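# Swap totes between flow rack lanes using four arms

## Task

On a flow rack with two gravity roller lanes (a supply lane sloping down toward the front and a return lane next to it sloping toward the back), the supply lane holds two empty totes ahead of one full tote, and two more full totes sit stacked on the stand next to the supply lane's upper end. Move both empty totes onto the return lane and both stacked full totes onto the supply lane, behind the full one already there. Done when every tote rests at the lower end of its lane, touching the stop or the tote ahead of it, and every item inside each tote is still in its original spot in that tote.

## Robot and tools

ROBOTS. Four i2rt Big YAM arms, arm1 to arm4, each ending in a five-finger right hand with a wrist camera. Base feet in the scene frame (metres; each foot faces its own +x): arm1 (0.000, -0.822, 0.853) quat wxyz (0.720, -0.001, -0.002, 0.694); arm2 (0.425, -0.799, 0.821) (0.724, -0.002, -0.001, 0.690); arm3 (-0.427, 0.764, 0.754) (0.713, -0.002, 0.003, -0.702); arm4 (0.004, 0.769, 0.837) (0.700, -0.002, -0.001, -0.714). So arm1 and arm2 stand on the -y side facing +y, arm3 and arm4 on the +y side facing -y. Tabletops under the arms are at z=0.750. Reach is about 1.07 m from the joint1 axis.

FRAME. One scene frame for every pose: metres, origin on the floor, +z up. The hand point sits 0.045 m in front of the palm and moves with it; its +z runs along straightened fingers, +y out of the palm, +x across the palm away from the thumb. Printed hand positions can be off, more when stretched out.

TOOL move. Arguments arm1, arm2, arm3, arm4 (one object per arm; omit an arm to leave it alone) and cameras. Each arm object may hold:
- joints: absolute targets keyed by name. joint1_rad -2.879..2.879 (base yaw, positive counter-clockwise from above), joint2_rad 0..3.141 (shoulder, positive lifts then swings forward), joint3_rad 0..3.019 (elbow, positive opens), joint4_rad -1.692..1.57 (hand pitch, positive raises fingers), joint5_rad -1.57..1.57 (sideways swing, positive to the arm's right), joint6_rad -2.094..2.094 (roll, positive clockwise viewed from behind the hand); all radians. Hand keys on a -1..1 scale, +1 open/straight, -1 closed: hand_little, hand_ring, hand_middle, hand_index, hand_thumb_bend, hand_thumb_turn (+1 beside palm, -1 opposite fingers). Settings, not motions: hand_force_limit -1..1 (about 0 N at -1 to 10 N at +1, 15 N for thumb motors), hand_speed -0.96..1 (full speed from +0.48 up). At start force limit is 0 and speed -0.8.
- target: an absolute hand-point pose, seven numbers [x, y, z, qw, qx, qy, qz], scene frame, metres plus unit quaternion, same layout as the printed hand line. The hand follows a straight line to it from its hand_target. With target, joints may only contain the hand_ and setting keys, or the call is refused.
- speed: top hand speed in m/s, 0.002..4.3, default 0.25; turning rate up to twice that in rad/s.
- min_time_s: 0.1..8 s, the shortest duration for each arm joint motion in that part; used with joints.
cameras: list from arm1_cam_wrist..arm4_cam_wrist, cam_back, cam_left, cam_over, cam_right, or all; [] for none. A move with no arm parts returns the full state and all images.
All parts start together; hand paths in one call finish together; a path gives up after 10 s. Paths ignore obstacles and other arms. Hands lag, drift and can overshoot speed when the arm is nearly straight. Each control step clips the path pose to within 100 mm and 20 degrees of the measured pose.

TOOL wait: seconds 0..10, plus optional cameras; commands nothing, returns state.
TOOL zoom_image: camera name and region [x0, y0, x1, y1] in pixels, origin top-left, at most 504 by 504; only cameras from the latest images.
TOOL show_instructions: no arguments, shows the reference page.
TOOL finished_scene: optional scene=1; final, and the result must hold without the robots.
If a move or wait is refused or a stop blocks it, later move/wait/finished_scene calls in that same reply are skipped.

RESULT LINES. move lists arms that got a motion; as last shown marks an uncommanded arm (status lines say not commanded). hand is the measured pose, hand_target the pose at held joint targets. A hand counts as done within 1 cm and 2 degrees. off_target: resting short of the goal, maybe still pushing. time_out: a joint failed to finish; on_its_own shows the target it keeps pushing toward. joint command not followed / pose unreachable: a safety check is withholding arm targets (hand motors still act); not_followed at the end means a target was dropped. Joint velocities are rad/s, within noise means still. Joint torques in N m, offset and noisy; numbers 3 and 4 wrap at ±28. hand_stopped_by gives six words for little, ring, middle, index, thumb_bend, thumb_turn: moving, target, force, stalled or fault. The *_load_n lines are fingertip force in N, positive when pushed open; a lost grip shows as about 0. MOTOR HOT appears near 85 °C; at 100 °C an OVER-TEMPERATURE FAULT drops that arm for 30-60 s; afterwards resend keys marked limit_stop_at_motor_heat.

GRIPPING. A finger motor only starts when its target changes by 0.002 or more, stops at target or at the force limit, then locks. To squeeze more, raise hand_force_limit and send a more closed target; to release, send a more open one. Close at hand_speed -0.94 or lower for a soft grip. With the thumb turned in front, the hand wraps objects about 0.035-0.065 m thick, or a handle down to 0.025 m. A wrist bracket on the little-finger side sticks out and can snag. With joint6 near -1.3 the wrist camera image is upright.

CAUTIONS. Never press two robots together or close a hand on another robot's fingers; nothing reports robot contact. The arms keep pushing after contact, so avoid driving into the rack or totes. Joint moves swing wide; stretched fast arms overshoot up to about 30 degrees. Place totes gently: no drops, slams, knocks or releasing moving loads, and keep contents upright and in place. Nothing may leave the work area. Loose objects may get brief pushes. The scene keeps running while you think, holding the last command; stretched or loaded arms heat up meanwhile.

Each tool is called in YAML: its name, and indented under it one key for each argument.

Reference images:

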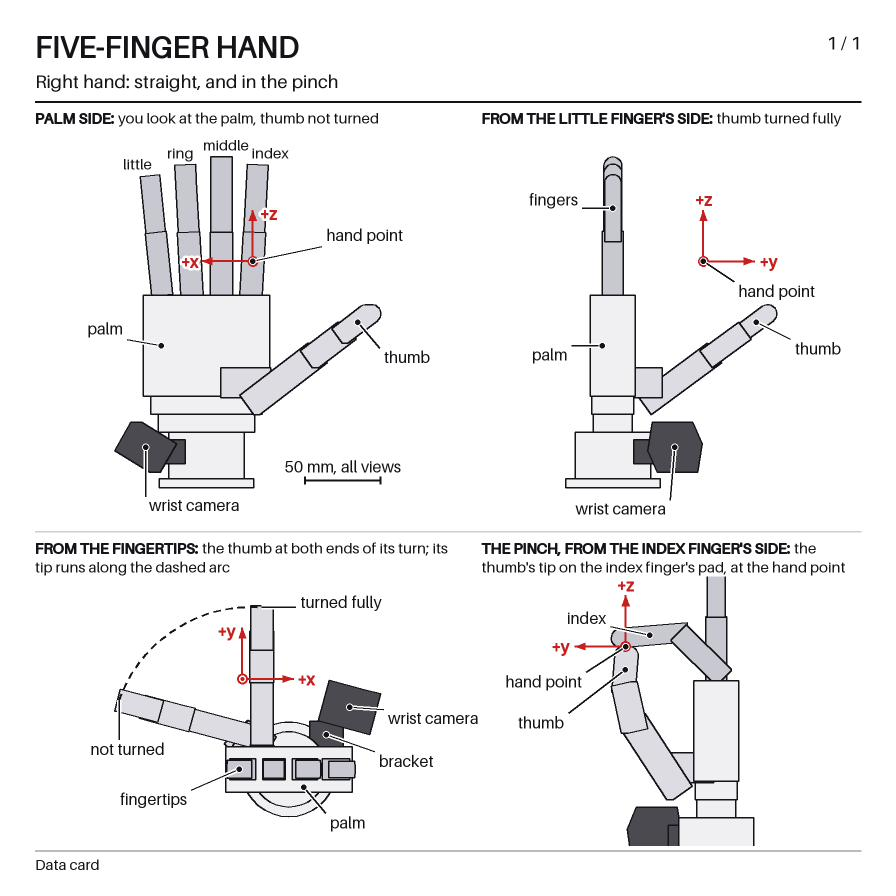

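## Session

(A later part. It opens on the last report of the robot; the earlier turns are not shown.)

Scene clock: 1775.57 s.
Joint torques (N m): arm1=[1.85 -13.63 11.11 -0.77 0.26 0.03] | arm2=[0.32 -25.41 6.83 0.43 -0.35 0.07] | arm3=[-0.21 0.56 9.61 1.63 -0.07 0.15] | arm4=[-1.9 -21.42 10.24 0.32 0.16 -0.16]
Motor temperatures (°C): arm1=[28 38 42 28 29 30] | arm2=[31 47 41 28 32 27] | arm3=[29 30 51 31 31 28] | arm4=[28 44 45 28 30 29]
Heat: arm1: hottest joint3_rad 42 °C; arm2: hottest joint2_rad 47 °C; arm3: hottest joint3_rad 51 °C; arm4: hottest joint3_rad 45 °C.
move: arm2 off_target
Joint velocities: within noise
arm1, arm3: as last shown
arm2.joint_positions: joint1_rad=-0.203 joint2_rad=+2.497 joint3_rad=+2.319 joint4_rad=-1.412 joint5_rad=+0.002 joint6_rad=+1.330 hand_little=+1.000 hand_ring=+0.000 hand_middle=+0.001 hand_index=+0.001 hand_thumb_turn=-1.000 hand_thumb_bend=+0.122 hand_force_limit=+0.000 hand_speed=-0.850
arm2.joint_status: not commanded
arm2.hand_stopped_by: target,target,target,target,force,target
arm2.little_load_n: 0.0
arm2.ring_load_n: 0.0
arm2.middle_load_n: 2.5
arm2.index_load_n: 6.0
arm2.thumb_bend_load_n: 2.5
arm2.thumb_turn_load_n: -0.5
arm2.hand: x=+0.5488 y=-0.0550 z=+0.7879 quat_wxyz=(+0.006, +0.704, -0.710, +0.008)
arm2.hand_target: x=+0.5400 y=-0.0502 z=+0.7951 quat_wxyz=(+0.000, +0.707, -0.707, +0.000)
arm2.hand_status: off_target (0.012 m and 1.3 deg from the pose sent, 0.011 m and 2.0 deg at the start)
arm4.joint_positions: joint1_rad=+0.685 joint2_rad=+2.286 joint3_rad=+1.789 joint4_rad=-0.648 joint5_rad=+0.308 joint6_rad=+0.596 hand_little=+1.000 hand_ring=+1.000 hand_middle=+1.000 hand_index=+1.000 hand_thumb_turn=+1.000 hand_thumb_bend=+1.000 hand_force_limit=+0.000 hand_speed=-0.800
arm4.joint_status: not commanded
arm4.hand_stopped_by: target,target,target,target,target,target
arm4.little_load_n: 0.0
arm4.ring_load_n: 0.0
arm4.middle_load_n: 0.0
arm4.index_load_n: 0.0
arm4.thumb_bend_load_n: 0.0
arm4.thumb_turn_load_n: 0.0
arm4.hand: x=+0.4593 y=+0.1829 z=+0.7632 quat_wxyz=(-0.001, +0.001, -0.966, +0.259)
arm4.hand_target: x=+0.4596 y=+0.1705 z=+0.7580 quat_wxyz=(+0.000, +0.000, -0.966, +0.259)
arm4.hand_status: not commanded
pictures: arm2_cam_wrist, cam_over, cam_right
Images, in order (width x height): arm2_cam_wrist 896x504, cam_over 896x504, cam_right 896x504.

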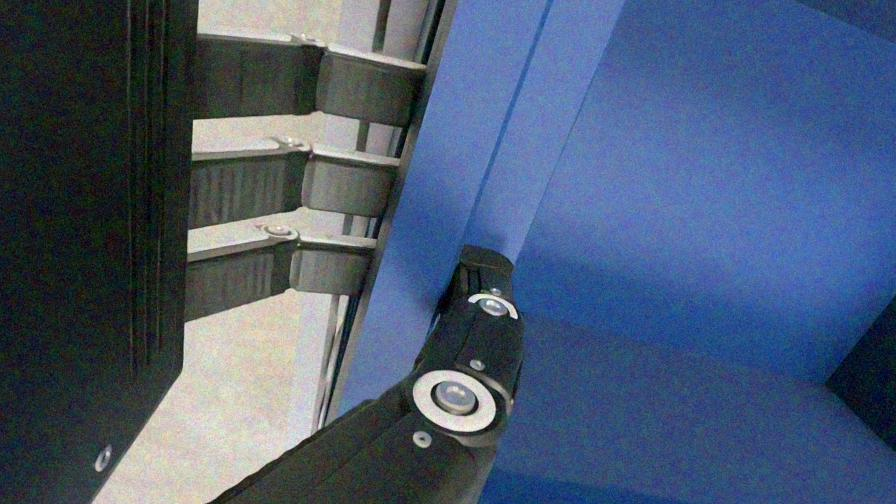

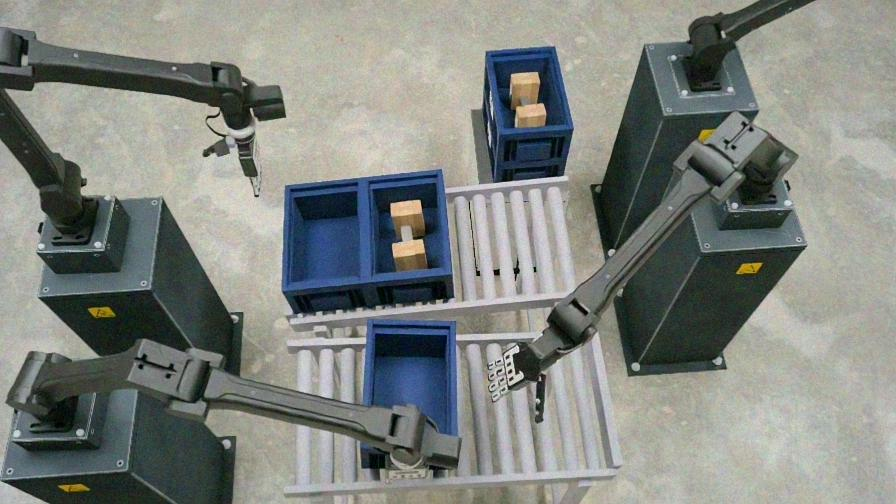

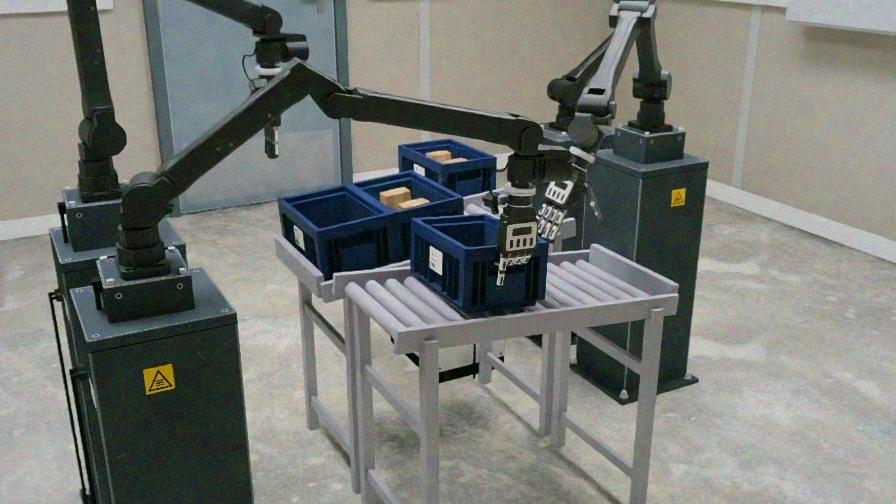

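move:
  arm2: {"target":[0.545,-0.05,0.770,0,0.7071,-0.7071,0],"speed":0.03}
  cameras: ["cam_over","cam_right","cam_left","arm2_cam_wrist"]

zoom_image:
  camera: "cam_over"
  region: [280, 310, 640, 504]

zoom_image:
  camera: "cam_right"
  region: [380, 180, 700, 360]

Scene clock: 1785.93 s.
Joint torques (N m): arm1=[1.73 -13.68 11.11 -0.77 0.26 0.04] | arm2=[-0.03 -23.36 6.82 0.55 -0.22 0] | arm3=[0.85 1.03 9.52 1.57 -0.03 0.17] | arm4=[-1.96 -21.54 10.1 0.42 0.2 -0.15]
Motor temperatures (°C): arm1=[28 38 42 28 29 30] | arm2=[31 48 40 28 32 27] | arm3=[29 30 51 31 31 28] | arm4=[28 44 45 28 30 29]
Heat: arm1: hottest joint3_rad 42 °C; arm2: hottest joint2_rad 48 °C; arm3: hottest joint3_rad 51 °C; arm4: hottest joint3_rad 45 °C.
move: arm2 off_target
Joint velocities: within noise
arm1, arm3, arm4: as last shown
arm2.joint_positions: joint1_rad=-0.205 joint2_rad=+2.497 joint3_rad=+2.301 joint4_rad=-1.370 joint5_rad=+0.000 joint6_rad=+1.330 hand_little=+1.000 hand_ring=+0.000 hand_middle=+0.001 hand_index=+0.001 hand_thumb_turn=-1.000 hand_thumb_bend=+0.122 hand_force_limit=+0.000 hand_speed=-0.850
arm2.joint_status: not commanded
arm2.hand_stopped_by: target,target,target,target,force,target
arm2.little_load_n: 0.0
arm2.ring_load_n: 0.5
arm2.middle_load_n: 4.5
arm2.index_load_n: 8.5
arm2.thumb_bend_load_n: 1.0
arm2.thumb_turn_load_n: 0.0
arm2.hand: x=+0.5504 y=-0.0502 z=+0.7817 quat_wxyz=(-0.003, +0.703, -0.711, +0.001)
arm2.hand_target: x=+0.5451 y=-0.0502 z=+0.7701 quat_wxyz=(+0.000, +0.707, -0.707, +0.000)
arm2.hand_status: off_target (0.013 m and 0.7 deg from the pose sent, 0.019 m and 1.3 deg at the start)
arm4.index_load_n: -0.5
pictures: arm2_cam_wrist, cam_left, cam_over, cam_right
Images, in order (width x height): arm2_cam_wrist 896x504, cam_left 896x504, cam_over 896x504, cam_right 896x504.

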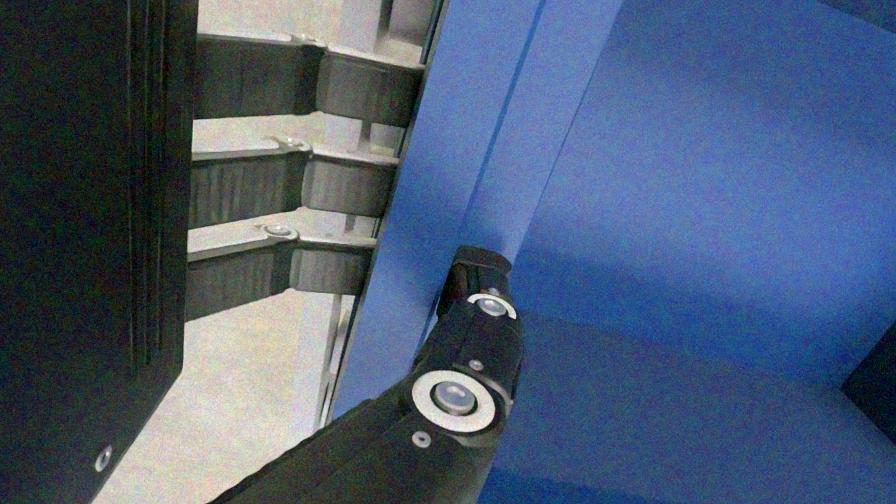

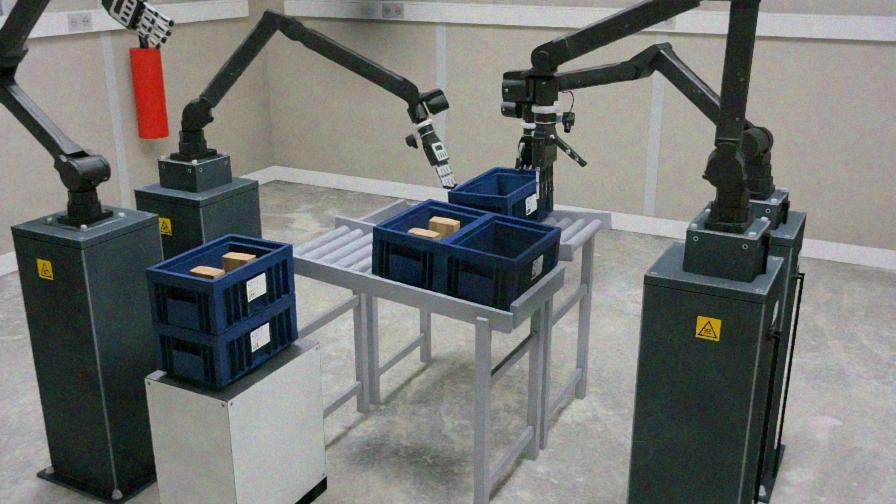

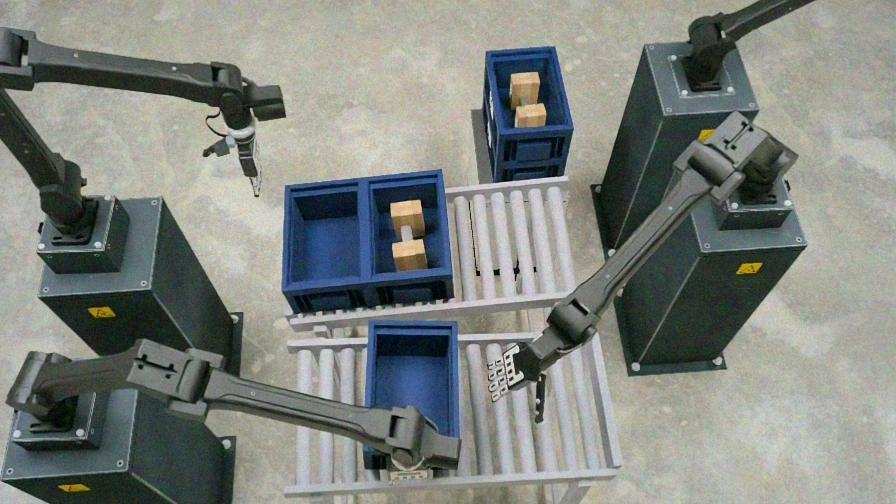

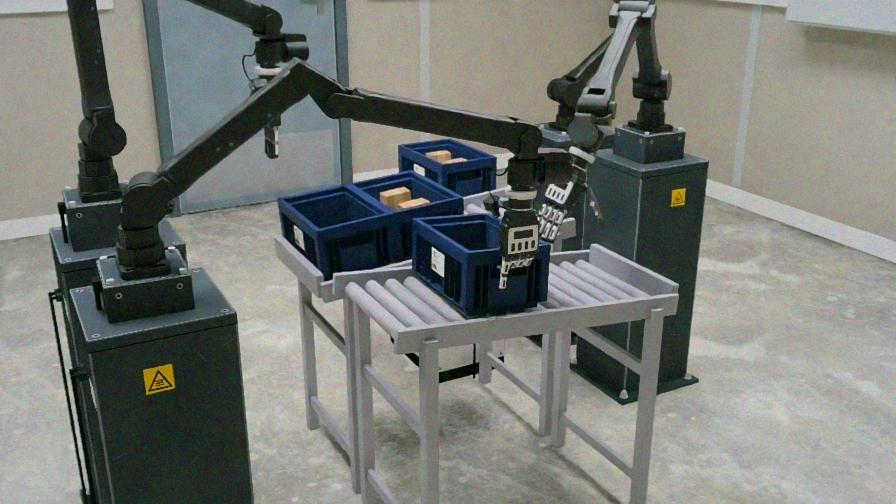

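Scaled by 1.400.

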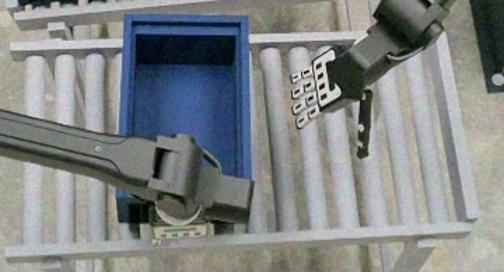

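Scaled by 1.575.

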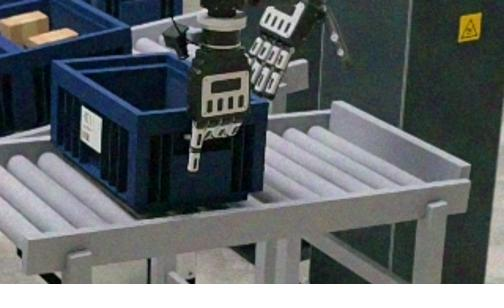

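zoom_image:
  camera: "cam_over"
  region: [400, 150, 600, 260]

zoom_image:
  camera: "cam_over"
  region: [280, 290, 480, 400]

zoom_image:
  camera: "cam_over"
  region: [400, 260, 600, 370]

zoom_image:
  camera: "cam_over"
  region: [330, 390, 530, 500]

Scaled by 2.520.

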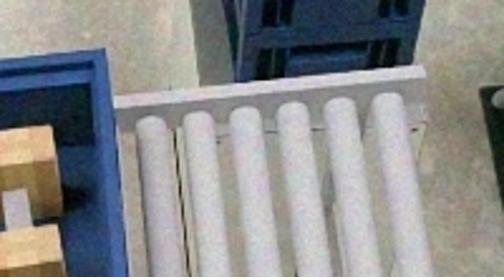

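Scaled by 2.520.

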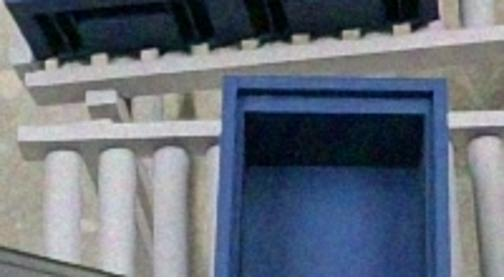

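Scaled by 2.520.

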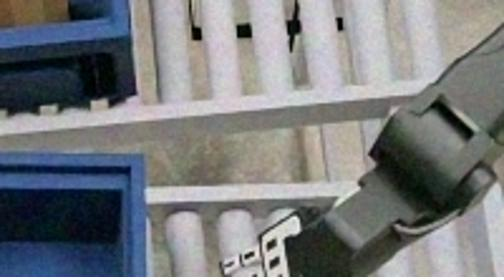

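Scaled by 2.520.

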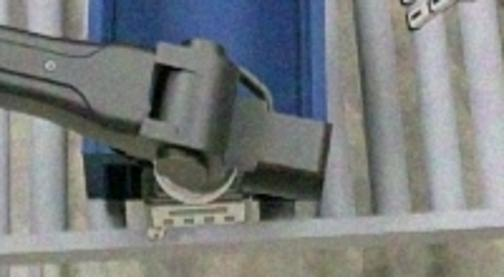

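zoom_image:
  camera: "cam_over"
  region: [460, 30, 600, 200]

zoom_image:
  camera: "cam_over"
  region: [270, 260, 410, 360]

zoom_image:
  camera: "cam_left"
  region: [420, 150, 620, 280]

Scaled by 2.965.

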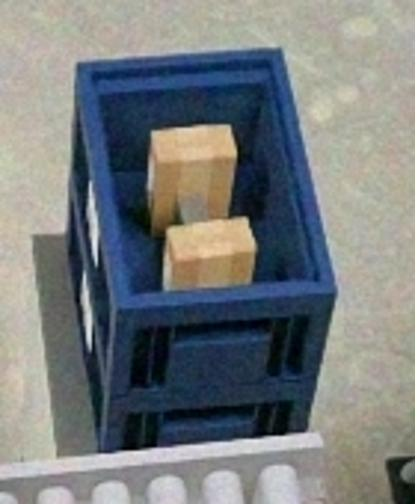

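Scaled by 3.600.

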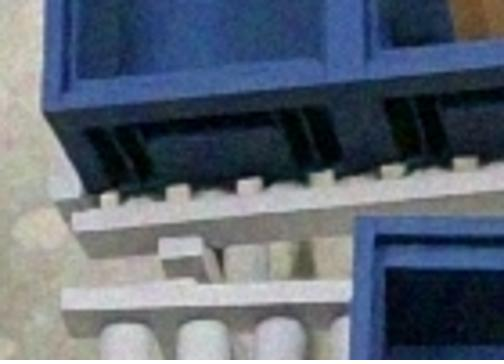

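Scaled by 2.520.

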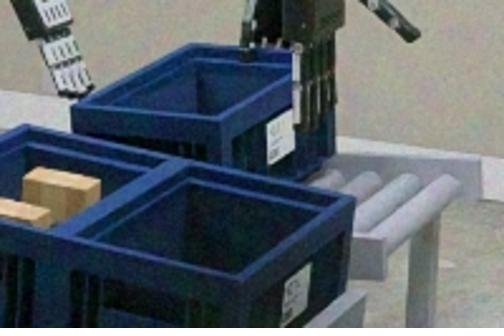

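move:
  arm2: {"joints":{"hand_thumb_bend":1,"hand_ring":0.2,"hand_middle":0.2,"hand_index":0.2,"hand_speed":-0.6}}

move:
  arm2: {"target":[0.60,-0.045,0.775,0,0.7071,-0.7071,0],"speed":0.06}

move:
  arm2: {"target":[0.60,-0.12,0.90,0,0.7071,-0.7071,0],"speed":0.15}
  cameras: ["cam_over","cam_right"]

zoom_image:
  camera: "cam_over"
  region: [280, 310, 480, 504]

zoom_image:
  camera: "cam_right"
  region: [380, 180, 600, 340]

Scene clock: 1870.83 s.
Joint torques (N m): arm1=[1.73 -13.68 11.12 -0.8 0.26 0.05] | arm2=[-0.03 -23.59 7.25 0.31 -0.2 0] | arm3=[0.38 0.38 9.59 1.54 0 0.17] | arm4=[-1.14 -21.01 10.1 0.47 0.19 -0.16]
Motor temperatures (°C): arm1=[28 38 43 28 29 30] | arm2=[31 50 38 28 32 27] | arm3=[29 30 51 31 31 28] | arm4=[28 44 47 28 30 29]
Heat: arm1: hottest joint3_rad 43 °C; arm2: hottest joint2_rad 50 °C; arm3: hottest joint3_rad 51 °C; arm4: hottest joint3_rad 47 °C.
move: arm2 done
Joint velocities: within noise
arm1, arm3, arm4: as last shown
arm2.joint_positions: joint1_rad=-0.205 joint2_rad=+2.499 joint3_rad=+2.294 joint4_rad=-1.364 joint5_rad=+0.000 joint6_rad=+1.330 hand_little=+1.000 hand_ring=+0.200 hand_middle=+0.200 hand_index=+0.200 hand_thumb_turn=-1.000 hand_thumb_bend=+1.000 hand_force_limit=+0.000 hand_speed=-0.600
arm2.joint_status: all done
arm2.hand_stopped_by: target,target,target,target,target,target
arm2.little_load_n: 0.0
arm2.ring_load_n: 0.0
arm2.middle_load_n: 0.0
arm2.index_load_n: 2.0
arm2.thumb_bend_load_n: 0.0
arm2.thumb_turn_load_n: 0.0
arm2.hand: x=+0.5502 y=-0.0513 z=+0.7773 quat_wxyz=(-0.002, +0.703, -0.711, +0.002)
arm2.hand_target: x=+0.5451 y=-0.0502 z=+0.7701 quat_wxyz=(+0.000, +0.707, -0.707, +0.000)
arm2.hand_status: not commanded
arm4.ring_load_n: -0.5
arm4.index_load_n: 0.0
pictures: none

Scene clock: 1872.47 s.
Joint torques (N m): arm1=[1.85 -13.8 11.14 -0.79 0.26 0.04] | arm2=[-0.73 -22.42 10.37 -0.57 -0.12 -0.05] | arm3=[-0.09 0.5 9.61 1.58 -0.05 0.2] | arm4=[-1.44 -21.19 10.25 0.32 0.18 -0.16]
Motor temperatures (°C): arm1=[28 38 43 28 29 30] | arm2=[31 50 38 28 32 27] | arm3=[29 30 51 31 31 28] | arm4=[28 44 47 28 30 29]
Heat: arm1: hottest joint3_rad 43 °C; arm2: hottest joint2_rad 50 °C; arm3: hottest joint3_rad 51 °C; arm4: hottest joint3_rad 47 °C.
move: arm2 done
Joint velocities: within noise
arm1, arm3, arm4: as last shown
arm1.middle_load_n: -0.5
arm2.joint_positions: joint1_rad=-0.263 joint2_rad=+2.569 joint3_rad=+2.429 joint4_rad=-1.434 joint5_rad=-0.002 joint6_rad=+1.266 hand_little=+1.000 hand_ring=+0.200 hand_middle=+0.200 hand_index=+0.200 hand_thumb_turn=-1.000 hand_thumb_bend=+1.000 hand_force_limit=+0.000 hand_speed=-0.600
arm2.joint_status: not commanded
arm2.hand_stopped_by: target,target,target,target,target,target
arm2.little_load_n: 0.0
arm2.ring_load_n: 0.0
arm2.middle_load_n: 0.0
arm2.index_load_n: 0.0
arm2.thumb_bend_load_n: 0.0
arm2.thumb_turn_load_n: 0.0
arm2.hand: x=+0.5958 y=-0.0500 z=+0.7780 quat_wxyz=(+0.001, +0.705, -0.709, +0.002)
arm2.hand_target: x=+0.6000 y=-0.0454 z=+0.7750 quat_wxyz=(-0.001, +0.707, -0.707, +0.000)
arm2.hand_status: done (0.007 m and 0.4 deg from the pose sent, 0.050 m and 0.7 deg at the start)
arm3.little_load_n: -0.5
arm4.ring_load_n: 0.0
arm4.index_load_n: -0.5
arm4.thumb_turn_load_n: -0.5
pictures: none

Scene clock: 1874.23 s.
Joint torques (N m): arm1=[1.79 -13.74 11.1 -0.79 0.26 0.04] | arm2=[-0.97 -22.18 6.97 -0.51 -0.11 -0.05] | arm3=[-0.03 0.5 9.25 1.62 -0.06 0.18] | arm4=[-1.49 -21.19 10.22 0.29 0.19 -0.15]
Motor temperatures (°C): arm1=[28 38 43 28 29 30] | arm2=[31 49 38 28 32 27] | arm3=[29 30 51 31 31 28] | arm4=[28 44 47 28 30 29]
Heat: arm1: hottest joint3_rad 43 °C; arm2: hottest joint2_rad 49 °C; arm3: hottest joint3_rad 51 °C; arm4: hottest joint3_rad 47 °C.
move: arm2 done
Joint velocities: within noise
arm1, arm3, arm4: as last shown
arm1.middle_load_n: 0.0
arm2.joint_positions: joint1_rad=-0.294 joint2_rad=+2.241 joint3_rad=+2.147 joint4_rad=-1.459 joint5_rad=-0.002 joint6_rad=+1.231 hand_little=+1.000 hand_ring=+0.200 hand_middle=+0.200 hand_index=+0.200 hand_thumb_turn=-1.000 hand_thumb_bend=+1.000 hand_force_limit=+0.000 hand_speed=-0.600
arm2.joint_status: not commanded
arm2.hand_stopped_by: target,target,target,target,target,target
arm2.little_load_n: 0.0
arm2.ring_load_n: 0.0
arm2.middle_load_n: 0.0
arm2.index_load_n: 0.0
arm2.thumb_bend_load_n: 0.0
arm2.thumb_turn_load_n: 0.0
arm2.hand: x=+0.5970 y=-0.1132 z=+0.9021 quat_wxyz=(-0.009, +0.707, -0.707, -0.002)
arm2.hand_target: x=+0.6001 y=-0.1199 z=+0.9000 quat_wxyz=(+0.000, +0.707, -0.707, +0.000)
arm2.hand_status: done (0.008 m and 1.0 deg from the pose sent, 0.141 m and 0.4 deg at the start)
arm3.little_load_n: 0.0
arm4.index_load_n: 0.0
arm4.thumb_turn_load_n: 0.0
Images, in order (width x height): cam_over 896x504, cam_right 896x504.

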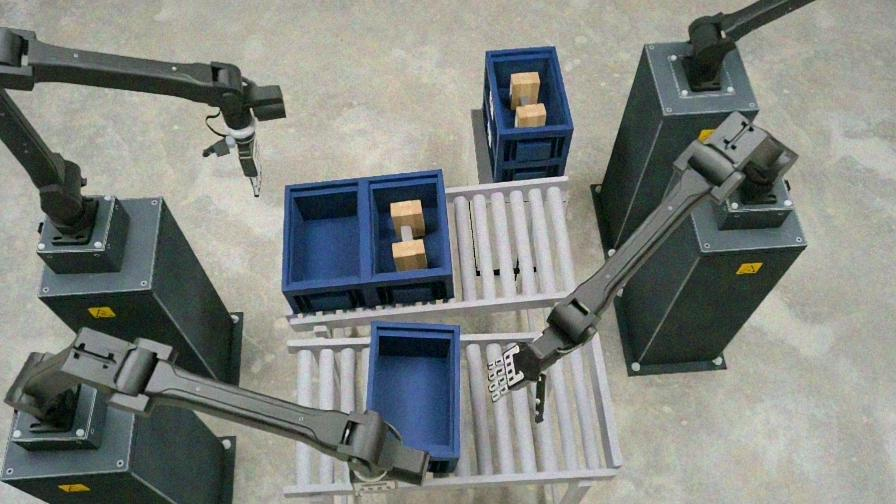

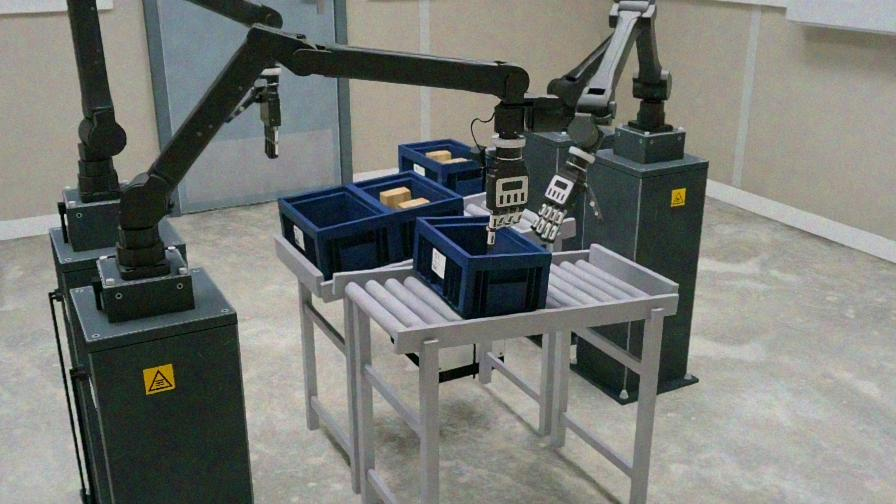

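Scaled by 2.520.

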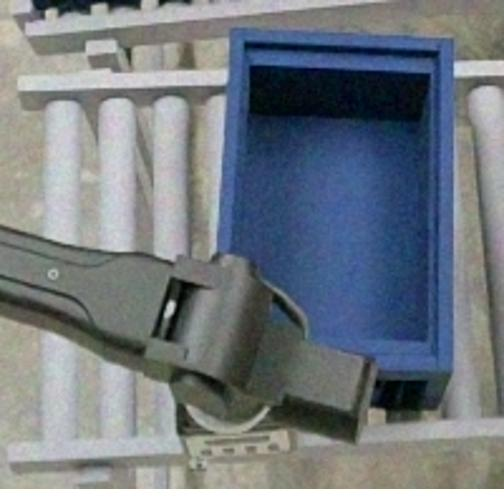

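Scaled by 2.291.

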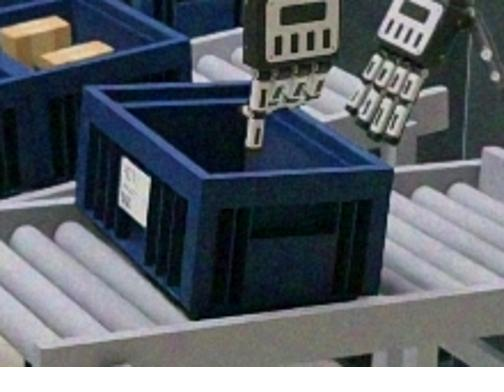

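move:
  arm2: {"target":[0.60,-0.055,0.80,0,0.7071,-0.7071,0],"speed":0.12}

move:
  arm2: {"target":[0.60,-0.05,0.775,0,0.7071,-0.7071,0],"speed":0.05}

move:
  arm2: {"target":[0.545,-0.05,0.770,0,0.7071,-0.7071,0],"speed":0.05}
  cameras: ["arm2_cam_wrist"]

Scene clock: 1892.87 s.
Joint torques (N m): arm1=[1.85 -13.68 11.11 -0.8 0.26 0.04] | arm2=[0.32 -22.42 10.35 -0.42 -0.1 0.13] | arm3=[0.09 0.91 9.33 1.59 -0.01 0.21] | arm4=[-1.61 -20.78 10.13 0.42 0.19 -0.18]
Motor temperatures (°C): arm1=[28 38 43 28 29 30] | arm2=[31 49 37 28 32 27] | arm3=[29 30 51 31 31 28] | arm4=[28 44 47 28 30 29]
Heat: arm1: hottest joint3_rad 43 °C; arm2: hottest joint2_rad 49 °C; arm3: hottest joint3_rad 51 °C; arm4: hottest joint3_rad 47 °C.
move: arm2 off_target
Joint velocities: within noise
arm1, arm3, arm4: as last shown
arm2.joint_positions: joint1_rad=-0.282 joint2_rad=+2.509 joint3_rad=+2.370 joint4_rad=-1.446 joint5_rad=-0.003 joint6_rad=+1.243 hand_little=+1.000 hand_ring=+0.200 hand_middle=+0.200 hand_index=+0.200 hand_thumb_turn=-1.000 hand_thumb_bend=+1.000 hand_force_limit=+0.000 hand_speed=-0.600
arm2.joint_status: not commanded
arm2.hand_stopped_by: target,target,target,target,target,target
arm2.little_load_n: 0.0
arm2.ring_load_n: 0.0
arm2.middle_load_n: 0.0
arm2.index_load_n: 0.0
arm2.thumb_bend_load_n: 0.0
arm2.thumb_turn_load_n: 0.0
arm2.hand: x=+0.6051 y=-0.0661 z=+0.7995 quat_wxyz=(+0.005, +0.706, -0.708, +0.004)
arm2.hand_target: x=+0.5997 y=-0.0555 z=+0.7999 quat_wxyz=(+0.000, +0.707, -0.707, +0.000)
arm2.hand_status: off_target (0.012 m and 0.7 deg from the pose sent, 0.118 m and 1.0 deg at the start)
arm3.middle_load_n: -0.5
pictures: none

Scene clock: 1894.23 s.
Joint torques (N m): arm1=[1.79 -13.74 11.12 -0.77 0.26 0.04] | arm2=[0.32 -22.83 10.32 0.31 -0.12 0.14] | arm3=[0.73 0.44 9.66 1.69 -0.02 0.17] | arm4=[-1.32 -21.3 10.26 0.46 0.18 -0.15]
Motor temperatures (°C): arm1=[28 38 43 28 29 30] | arm2=[31 49 38 28 32 27] | arm3=[29 30 51 31 31 28] | arm4=[28 44 47 28 30 29]
Heat: arm1: hottest joint3_rad 43 °C; arm2: hottest joint2_rad 49 °C; arm3: hottest joint3_rad 51 °C; arm4: hottest joint3_rad 47 °C.
move: arm2 off_target
Joint velocities: within noise
arm1, arm3, arm4: as last shown
arm2.joint_positions: joint1_rad=-0.281 joint2_rad=+2.549 joint3_rad=+2.381 joint4_rad=-1.436 joint5_rad=-0.003 joint6_rad=+1.245 hand_little=+1.000 hand_ring=+0.200 hand_middle=+0.200 hand_index=+0.200 hand_thumb_turn=-1.000 hand_thumb_bend=+1.000 hand_force_limit=+0.000 hand_speed=-0.600
arm2.joint_status: not commanded
arm2.hand_stopped_by: target,target,target,target,target,target
arm2.little_load_n: 0.0
arm2.ring_load_n: 0.0
arm2.middle_load_n: 0.0
arm2.index_load_n: 0.5
arm2.thumb_bend_load_n: 0.0
arm2.thumb_turn_load_n: 0.5
arm2.hand: x=+0.6041 y=-0.0661 z=+0.7746 quat_wxyz=(+0.014, +0.706, -0.708, +0.008)
arm2.hand_target: x=+0.5998 y=-0.0508 z=+0.7754 quat_wxyz=(+0.000, +0.707, -0.707, +0.000)
arm2.hand_status: off_target (0.017 m and 1.8 deg from the pose sent, 0.030 m and 0.7 deg at the start)
arm3.middle_load_n: 0.0
arm3.thumb_bend_load_n: -0.5
arm3.thumb_turn_load_n: -0.5
pictures: none

Scene clock: 1895.97 s.
Joint torques (N m): arm1=[1.79 -13.74 11.11 -0.79 0.27 0.04] | arm2=[-0.03 -25.05 6.71 0.49 -0.17 0.15] | arm3=[0.56 -0.03 9.59 1.69 -0.02 0.1] | arm4=[-1.9 -21.25 10.13 0.4 0.2 -0.13]
Motor temperatures (°C): arm1=[28 38 43 28 29 30] | arm2=[31 49 38 28 32 27] | arm3=[29 30 51 31 31 28] | arm4=[28 44 47 28 30 29]
Heat: arm1: hottest joint3_rad 43 °C; arm2: hottest joint2_rad 49 °C; arm3: hottest joint3_rad 51 °C; arm4: hottest joint3_rad 47 °C.
move: arm2 done
Joint velocities: within noise
arm1.joint_positions: joint1_rad=+0.188 joint2_rad=+1.556 joint3_rad=+1.136 joint4_rad=-1.175 joint5_rad=-0.007 joint6_rad=+0.146 hand_little=+1.000 hand_ring=+1.000 hand_middle=+1.000 hand_index=+1.000 hand_thumb_turn=-1.000 hand_thumb_bend=+1.000 hand_force_limit=+0.000 hand_speed=-0.600
arm1.joint_status: not commanded
arm1.hand_stopped_by: target,target,target,target,target,target
arm1.little_load_n: 0.0
arm1.ring_load_n: 0.0
arm1.middle_load_n: 0.0
arm1.index_load_n: 0.0
arm1.thumb_bend_load_n: 0.0
arm1.thumb_turn_load_n: 0.0
arm1.hand: x=-0.0956 y=-0.4602 z=+0.9404 quat_wxyz=(+0.012, +1.000, +0.002, +0.001)
arm1.hand_target: x=-0.0999 y=-0.4503 z=+0.9501 quat_wxyz=(+0.000, +1.000, +0.000, +0.000)
arm1.hand_status: not commanded
arm2.joint_positions: joint1_rad=-0.207 joint2_rad=+2.519 joint3_rad=+2.303 joint4_rad=-1.370 joint5_rad=-0.001 joint6_rad=+1.316 hand_little=+1.000 hand_ring=+0.200 hand_middle=+0.200 hand_index=+0.200 hand_thumb_turn=-1.000 hand_thumb_bend=+1.000 hand_force_limit=+0.000 hand_speed=-0.600
arm2.joint_status: not commanded
arm2.hand_stopped_by: target,target,target,target,target,target
arm2.little_load_n: 0.0
arm2.ring_load_n: 0.0
arm2.middle_load_n: 0.0
arm2.index_load_n: 0.0
arm2.thumb_bend_load_n: -0.5
arm2.thumb_turn_load_n: 0.0
arm2.hand: x=+0.5508 y=-0.0543 z=+0.7663 quat_wxyz=(+0.005, +0.708, -0.707, +0.006)
arm2.hand_target: x=+0.5452 y=-0.0500 z=+0.7702 quat_wxyz=(+0.000, +0.707, -0.707, +0.000)
arm2.hand_status: done (0.008 m and 0.9 deg from the pose sent, 0.061 m and 1.8 deg at the start)
arm3.joint_positions: joint1_rad=-0.026 joint2_rad=+0.630 joint3_rad=+1.389 joint4_rad=-1.340 joint5_rad=-0.157 joint6_rad=+1.589 hand_little=+1.000 hand_ring=+1.000 hand_middle=+1.000 hand_index=+1.000 hand_thumb_turn=+1.000 hand_thumb_bend=+1.000 hand_force_limit=+0.000 hand_speed=-0.800
arm3.joint_status: not commanded
arm3.hand_stopped_by: target,target,target,target,target,target
arm3.little_load_n: 0.0
arm3.ring_load_n: 0.0
arm3.middle_load_n: 0.0
arm3.index_load_n: 0.0
arm3.thumb_bend_load_n: 0.0
arm3.thumb_turn_load_n: -0.5
arm3.hand: x=-0.3370 y=+0.4980 z=+1.3101 quat_wxyz=(-0.382, -0.602, -0.639, +0.287)
arm3.hand_target: x=-0.3372 y=+0.5000 z=+1.3192 quat_wxyz=(-0.389, -0.602, -0.634, +0.291)
arm3.hand_status: not commanded
arm4: as last shown
Images, in order (width x height): arm2_cam_wrist 896x504.

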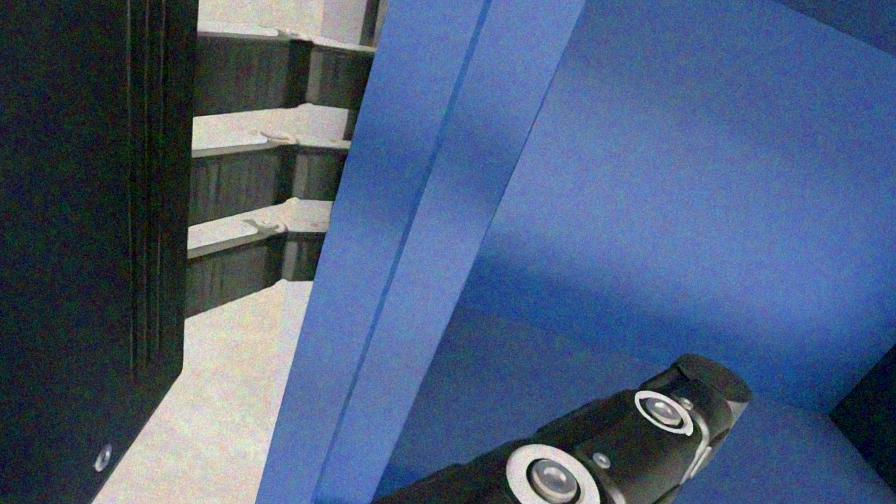

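move:
  arm2: {"joints":{"hand_thumb_bend":0,"hand_ring":0,"hand_middle":0,"hand_index":0,"hand_speed":-0.85,"hand_force_limit":0}}
  cameras: ["arm2_cam_wrist"]

Scene clock: 1907.03 s.
Joint torques (N m): arm1=[1.73 -13.68 11.11 -0.81 0.27 0.05] | arm2=[0.15 -25.23 6.84 0.18 -0.38 0.09] | arm3=[-1.08 1.08 9.55 1.66 -0.05 0.17] | arm4=[-1.55 -21.25 10.21 0.47 0.17 -0.15]
Motor temperatures (°C): arm1=[28 38 43 28 29 30] | arm2=[31 48 38 28 32 27] | arm3=[29 30 51 31 31 28] | arm4=[28 45 48 28 30 29]
Heat: arm1: hottest joint3_rad 43 °C; arm2: hottest joint2_rad 48 °C; arm3: hottest joint3_rad 51 °C; arm4: hottest joint3_rad 48 °C.
move: arm2 off_target
Joint velocities: within noise
arm1, arm3: as last shown
arm2.joint_positions: joint1_rad=-0.207 joint2_rad=+2.519 joint3_rad=+2.301 joint4_rad=-1.362 joint5_rad=+0.003 joint6_rad=+1.320 hand_little=+1.000 hand_ring=+0.000 hand_middle=+0.001 hand_index=+0.000 hand_thumb_turn=-1.000 hand_thumb_bend=+0.260 hand_force_limit=+0.000 hand_speed=-0.850
arm2.joint_status: hand_thumb_bend off_target (ended at +0.260, target +0.000); the others done
arm2.hand_stopped_by: target,target,target,target,force,target
arm2.little_load_n: 0.0
arm2.ring_load_n: 0.0
arm2.middle_load_n: 4.5
arm2.index_load_n: 1.5
arm2.thumb_bend_load_n: 7.5
arm2.thumb_turn_load_n: 0.5
arm2.hand: x=+0.5521 y=-0.0530 z=+0.7654 quat_wxyz=(+0.002, +0.706, -0.708, +0.006)
arm2.hand_target: x=+0.5449 y=-0.0500 z=+0.7702 quat_wxyz=(+0.000, +0.707, -0.707, +0.000)
arm2.hand_status: not commanded
arm3.thumb_bend_load_n: -0.5
arm3.thumb_turn_load_n: 0.0
arm4.joint_positions: joint1_rad=+0.685 joint2_rad=+2.286 joint3_rad=+1.789 joint4_rad=-0.648 joint5_rad=+0.308 joint6_rad=+0.596 hand_little=+1.000 hand_ring=+1.000 hand_middle=+1.000 hand_index=+1.000 hand_thumb_turn=+1.000 hand_thumb_bend=+1.000 hand_force_limit=+0.000 hand_speed=-0.800
arm4.joint_status: not commanded
arm4.hand_stopped_by: target,target,target,target,target,target
arm4.little_load_n: 0.0
arm4.ring_load_n: 0.0
arm4.middle_load_n: 0.0
arm4.index_load_n: 0.0
arm4.thumb_bend_load_n: 0.0
arm4.thumb_turn_load_n: 0.0
arm4.hand: x=+0.4593 y=+0.1829 z=+0.7632 quat_wxyz=(-0.001, +0.001, -0.966, +0.259)
arm4.hand_target: x=+0.4596 y=+0.1705 z=+0.7580 quat_wxyz=(+0.000, +0.000, -0.966, +0.259)
arm4.hand_status: not commanded
Images, in order (width x height): arm2_cam_wrist 896x504.

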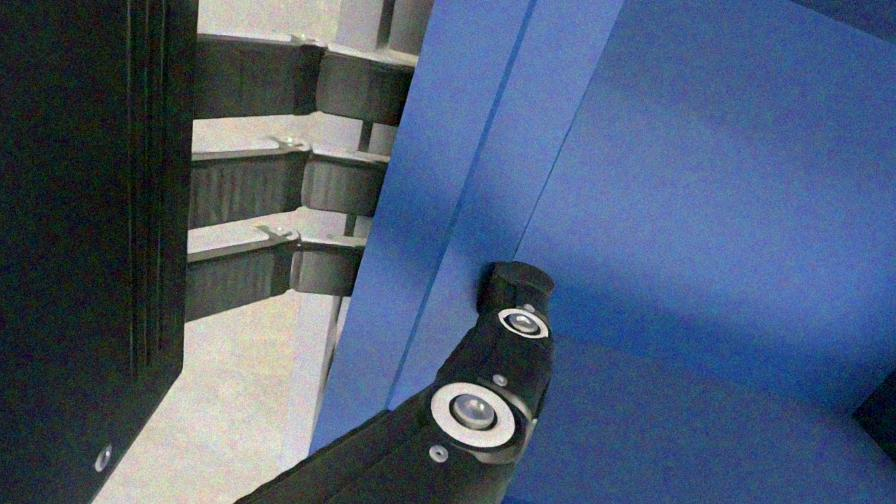

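move:
  arm2: {"target":[0.556,-0.03,0.772,0,0.7071,-0.7071,0],"speed":0.04}
  cameras: ["cam_over","arm2_cam_wrist"]

zoom_image:
  camera: "cam_over"
  region: [280, 310, 480, 504]

Scene clock: 1913.67 s.
Joint torques (N m): arm1=[1.79 -13.63 11.15 -0.79 0.26 0.05] | arm2=[-0.26 -23.77 10.7 -0.8 -0.2 0.02] | arm3=[1.08 0.97 9.47 1.84 -0.04 0.18] | arm4=[-1.79 -21.07 10.19 0.36 0.16 -0.12]
Motor temperatures (°C): arm1=[28 38 43 28 29 30] | arm2=[31 48 38 28 32 27] | arm3=[29 30 51 31 31 28] | arm4=[28 45 48 28 30 29]
Heat: arm1: hottest joint3_rad 43 °C; arm2: hottest joint2_rad 48 °C; arm3: hottest joint3_rad 51 °C; arm4: hottest joint3_rad 48 °C.
move: arm2 off_target
Joint velocities: within noise
arm1, arm3, arm4: as last shown
arm2.joint_positions: joint1_rad=-0.207 joint2_rad=+2.592 joint3_rad=+2.441 joint4_rad=-1.436 joint5_rad=-0.001 joint6_rad=+1.320 hand_little=+1.000 hand_ring=+0.000 hand_middle=+0.001 hand_index=+0.000 hand_thumb_turn=-1.000 hand_thumb_bend=+0.260 hand_force_limit=+0.000 hand_speed=-0.850
arm2.joint_status: not commanded
arm2.hand_stopped_by: target,target,target,target,force,target
arm2.little_load_n: 0.0
arm2.ring_load_n: 0.5
arm2.middle_load_n: 5.0
arm2.index_load_n: 2.0
arm2.thumb_bend_load_n: 6.5
arm2.thumb_turn_load_n: 1.0
arm2.hand: x=+0.5549 y=-0.0392 z=+0.7650 quat_wxyz=(+0.006, +0.706, -0.708, +0.006)
arm2.hand_target: x=+0.5557 y=-0.0305 z=+0.7721 quat_wxyz=(-0.001, +0.707, -0.707, +0.000)
arm2.hand_status: off_target (0.012 m and 1.0 deg from the pose sent, 0.024 m and 0.8 deg at the start)
arm3.thumb_bend_load_n: 0.0
pictures: arm2_cam_wrist, cam_over
Images, in order (width x height): arm2_cam_wrist 896x504, cam_over 896x504.

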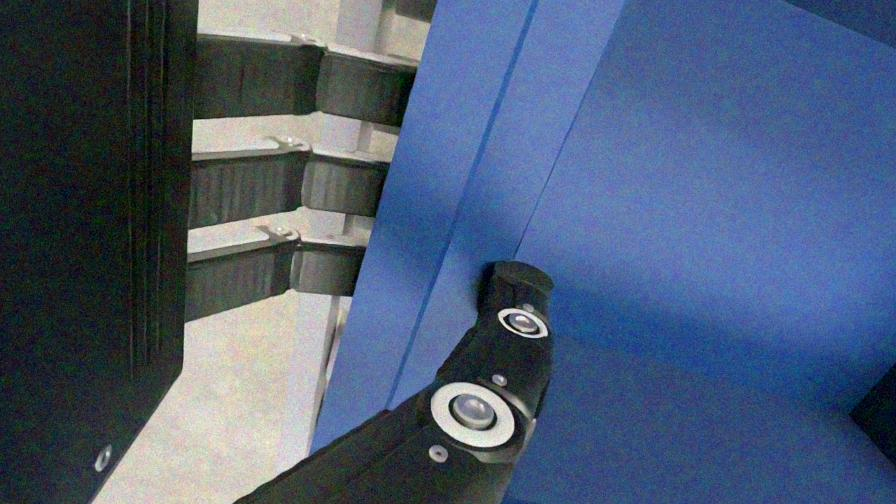

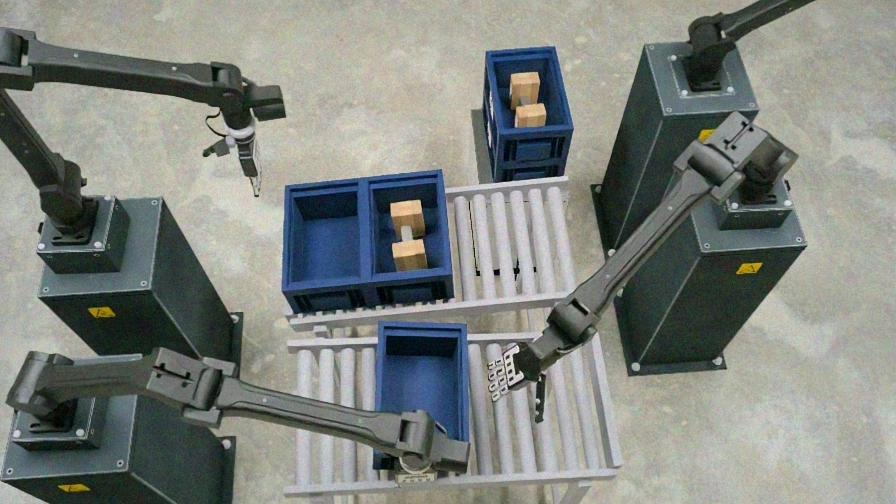

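Scaled by 2.520.

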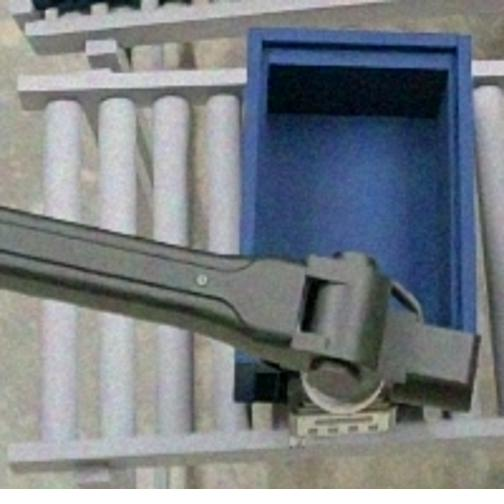

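move:
  arm4: {"target":[0.375,0.17,0.758,0,0,-0.966,0.259],"speed":0.08}
  cameras: ["cam_over","arm4_cam_wrist"]

Scene clock: 1921.63 s.
Joint torques (N m): arm1=[1.79 -13.68 11.14 -0.76 0.27 0.03] | arm2=[-0.62 -23.41 10.81 -0.75 -0.2 0.02] | arm3=[0.09 0.56 9.74 1.63 0 0.16] | arm4=[-1.32 -22.71 5.74 1.47 0.16 -0.15]
Motor temperatures (°C): arm1=[28 38 43 28 29 30] | arm2=[31 48 39 28 32 27] | arm3=[29 30 51 31 31 28] | arm4=[28 45 48 28 30 29]
Heat: arm1: hottest joint3_rad 43 °C; arm2: hottest joint2_rad 48 °C; arm3: hottest joint3_rad 51 °C; arm4: hottest joint3_rad 48 °C.
move: arm4 done
Joint velocities: within noise
arm1, arm2, arm3: as last shown
arm2.ring_load_n: 0.0
arm2.middle_load_n: 4.5
arm4.joint_positions: joint1_rad=+0.577 joint2_rad=+2.206 joint3_rad=+1.631 joint4_rad=-0.543 joint5_rad=+0.264 joint6_rad=+0.499 hand_little=+1.000 hand_ring=+1.000 hand_middle=+1.000 hand_index=+1.000 hand_thumb_turn=+1.000 hand_thumb_bend=+1.000 hand_force_limit=+0.000 hand_speed=-0.800
arm4.joint_status: not commanded
arm4.hand_stopped_by: target,target,target,target,target,target
arm4.little_load_n: 0.0
arm4.ring_load_n: 0.0
arm4.middle_load_n: 0.0
arm4.index_load_n: 0.0
arm4.thumb_bend_load_n: 0.0
arm4.thumb_turn_load_n: -0.5
arm4.hand: x=+0.3804 y=+0.1691 z=+0.7617 quat_wxyz=(+0.000, -0.001, -0.966, +0.259)
arm4.hand_target: x=+0.3749 y=+0.1699 z=+0.7581 quat_wxyz=(+0.000, +0.000, -0.966, +0.259)
arm4.hand_status: done (0.007 m and 0.2 deg from the pose sent, 0.085 m and 0.2 deg at the start)
pictures: arm4_cam_wrist, cam_over
Images, in order (width x height): arm4_cam_wrist 896x504, cam_over 896x504.

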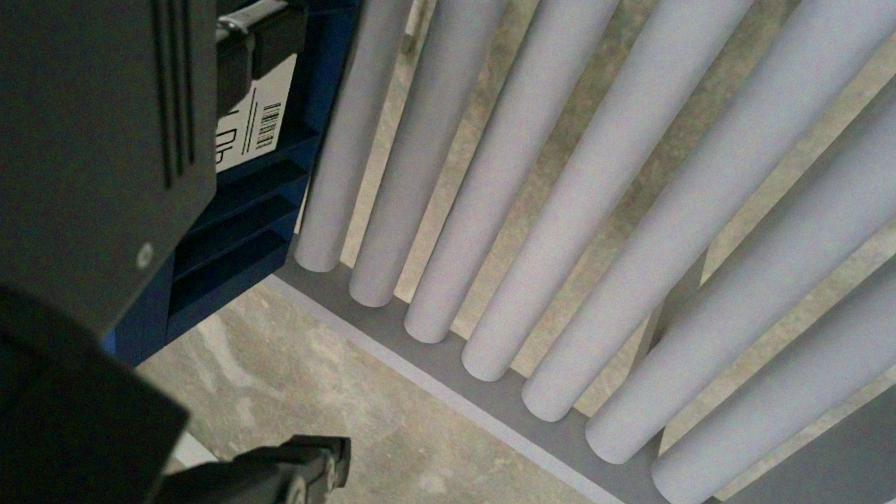

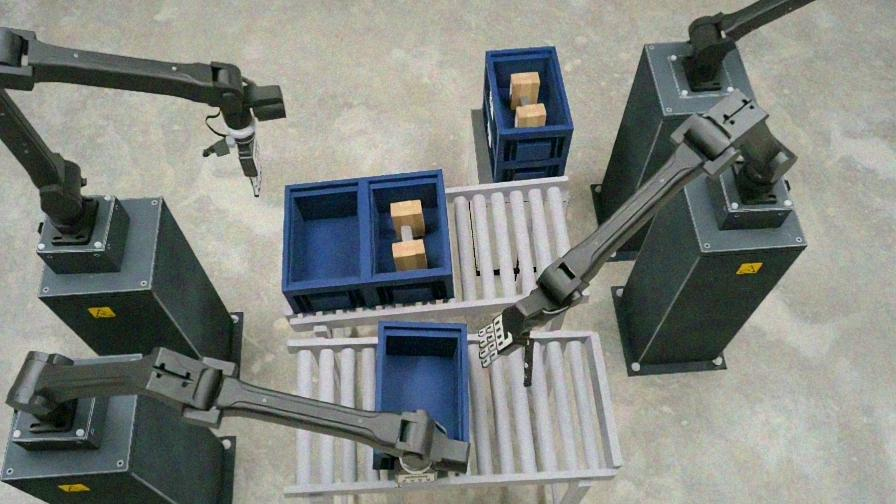

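zoom_image:
  camera: "arm4_cam_wrist"
  region: [90, 150, 450, 400]

Scaled by 1.400.

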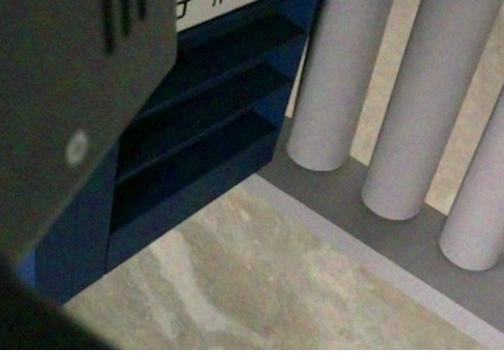

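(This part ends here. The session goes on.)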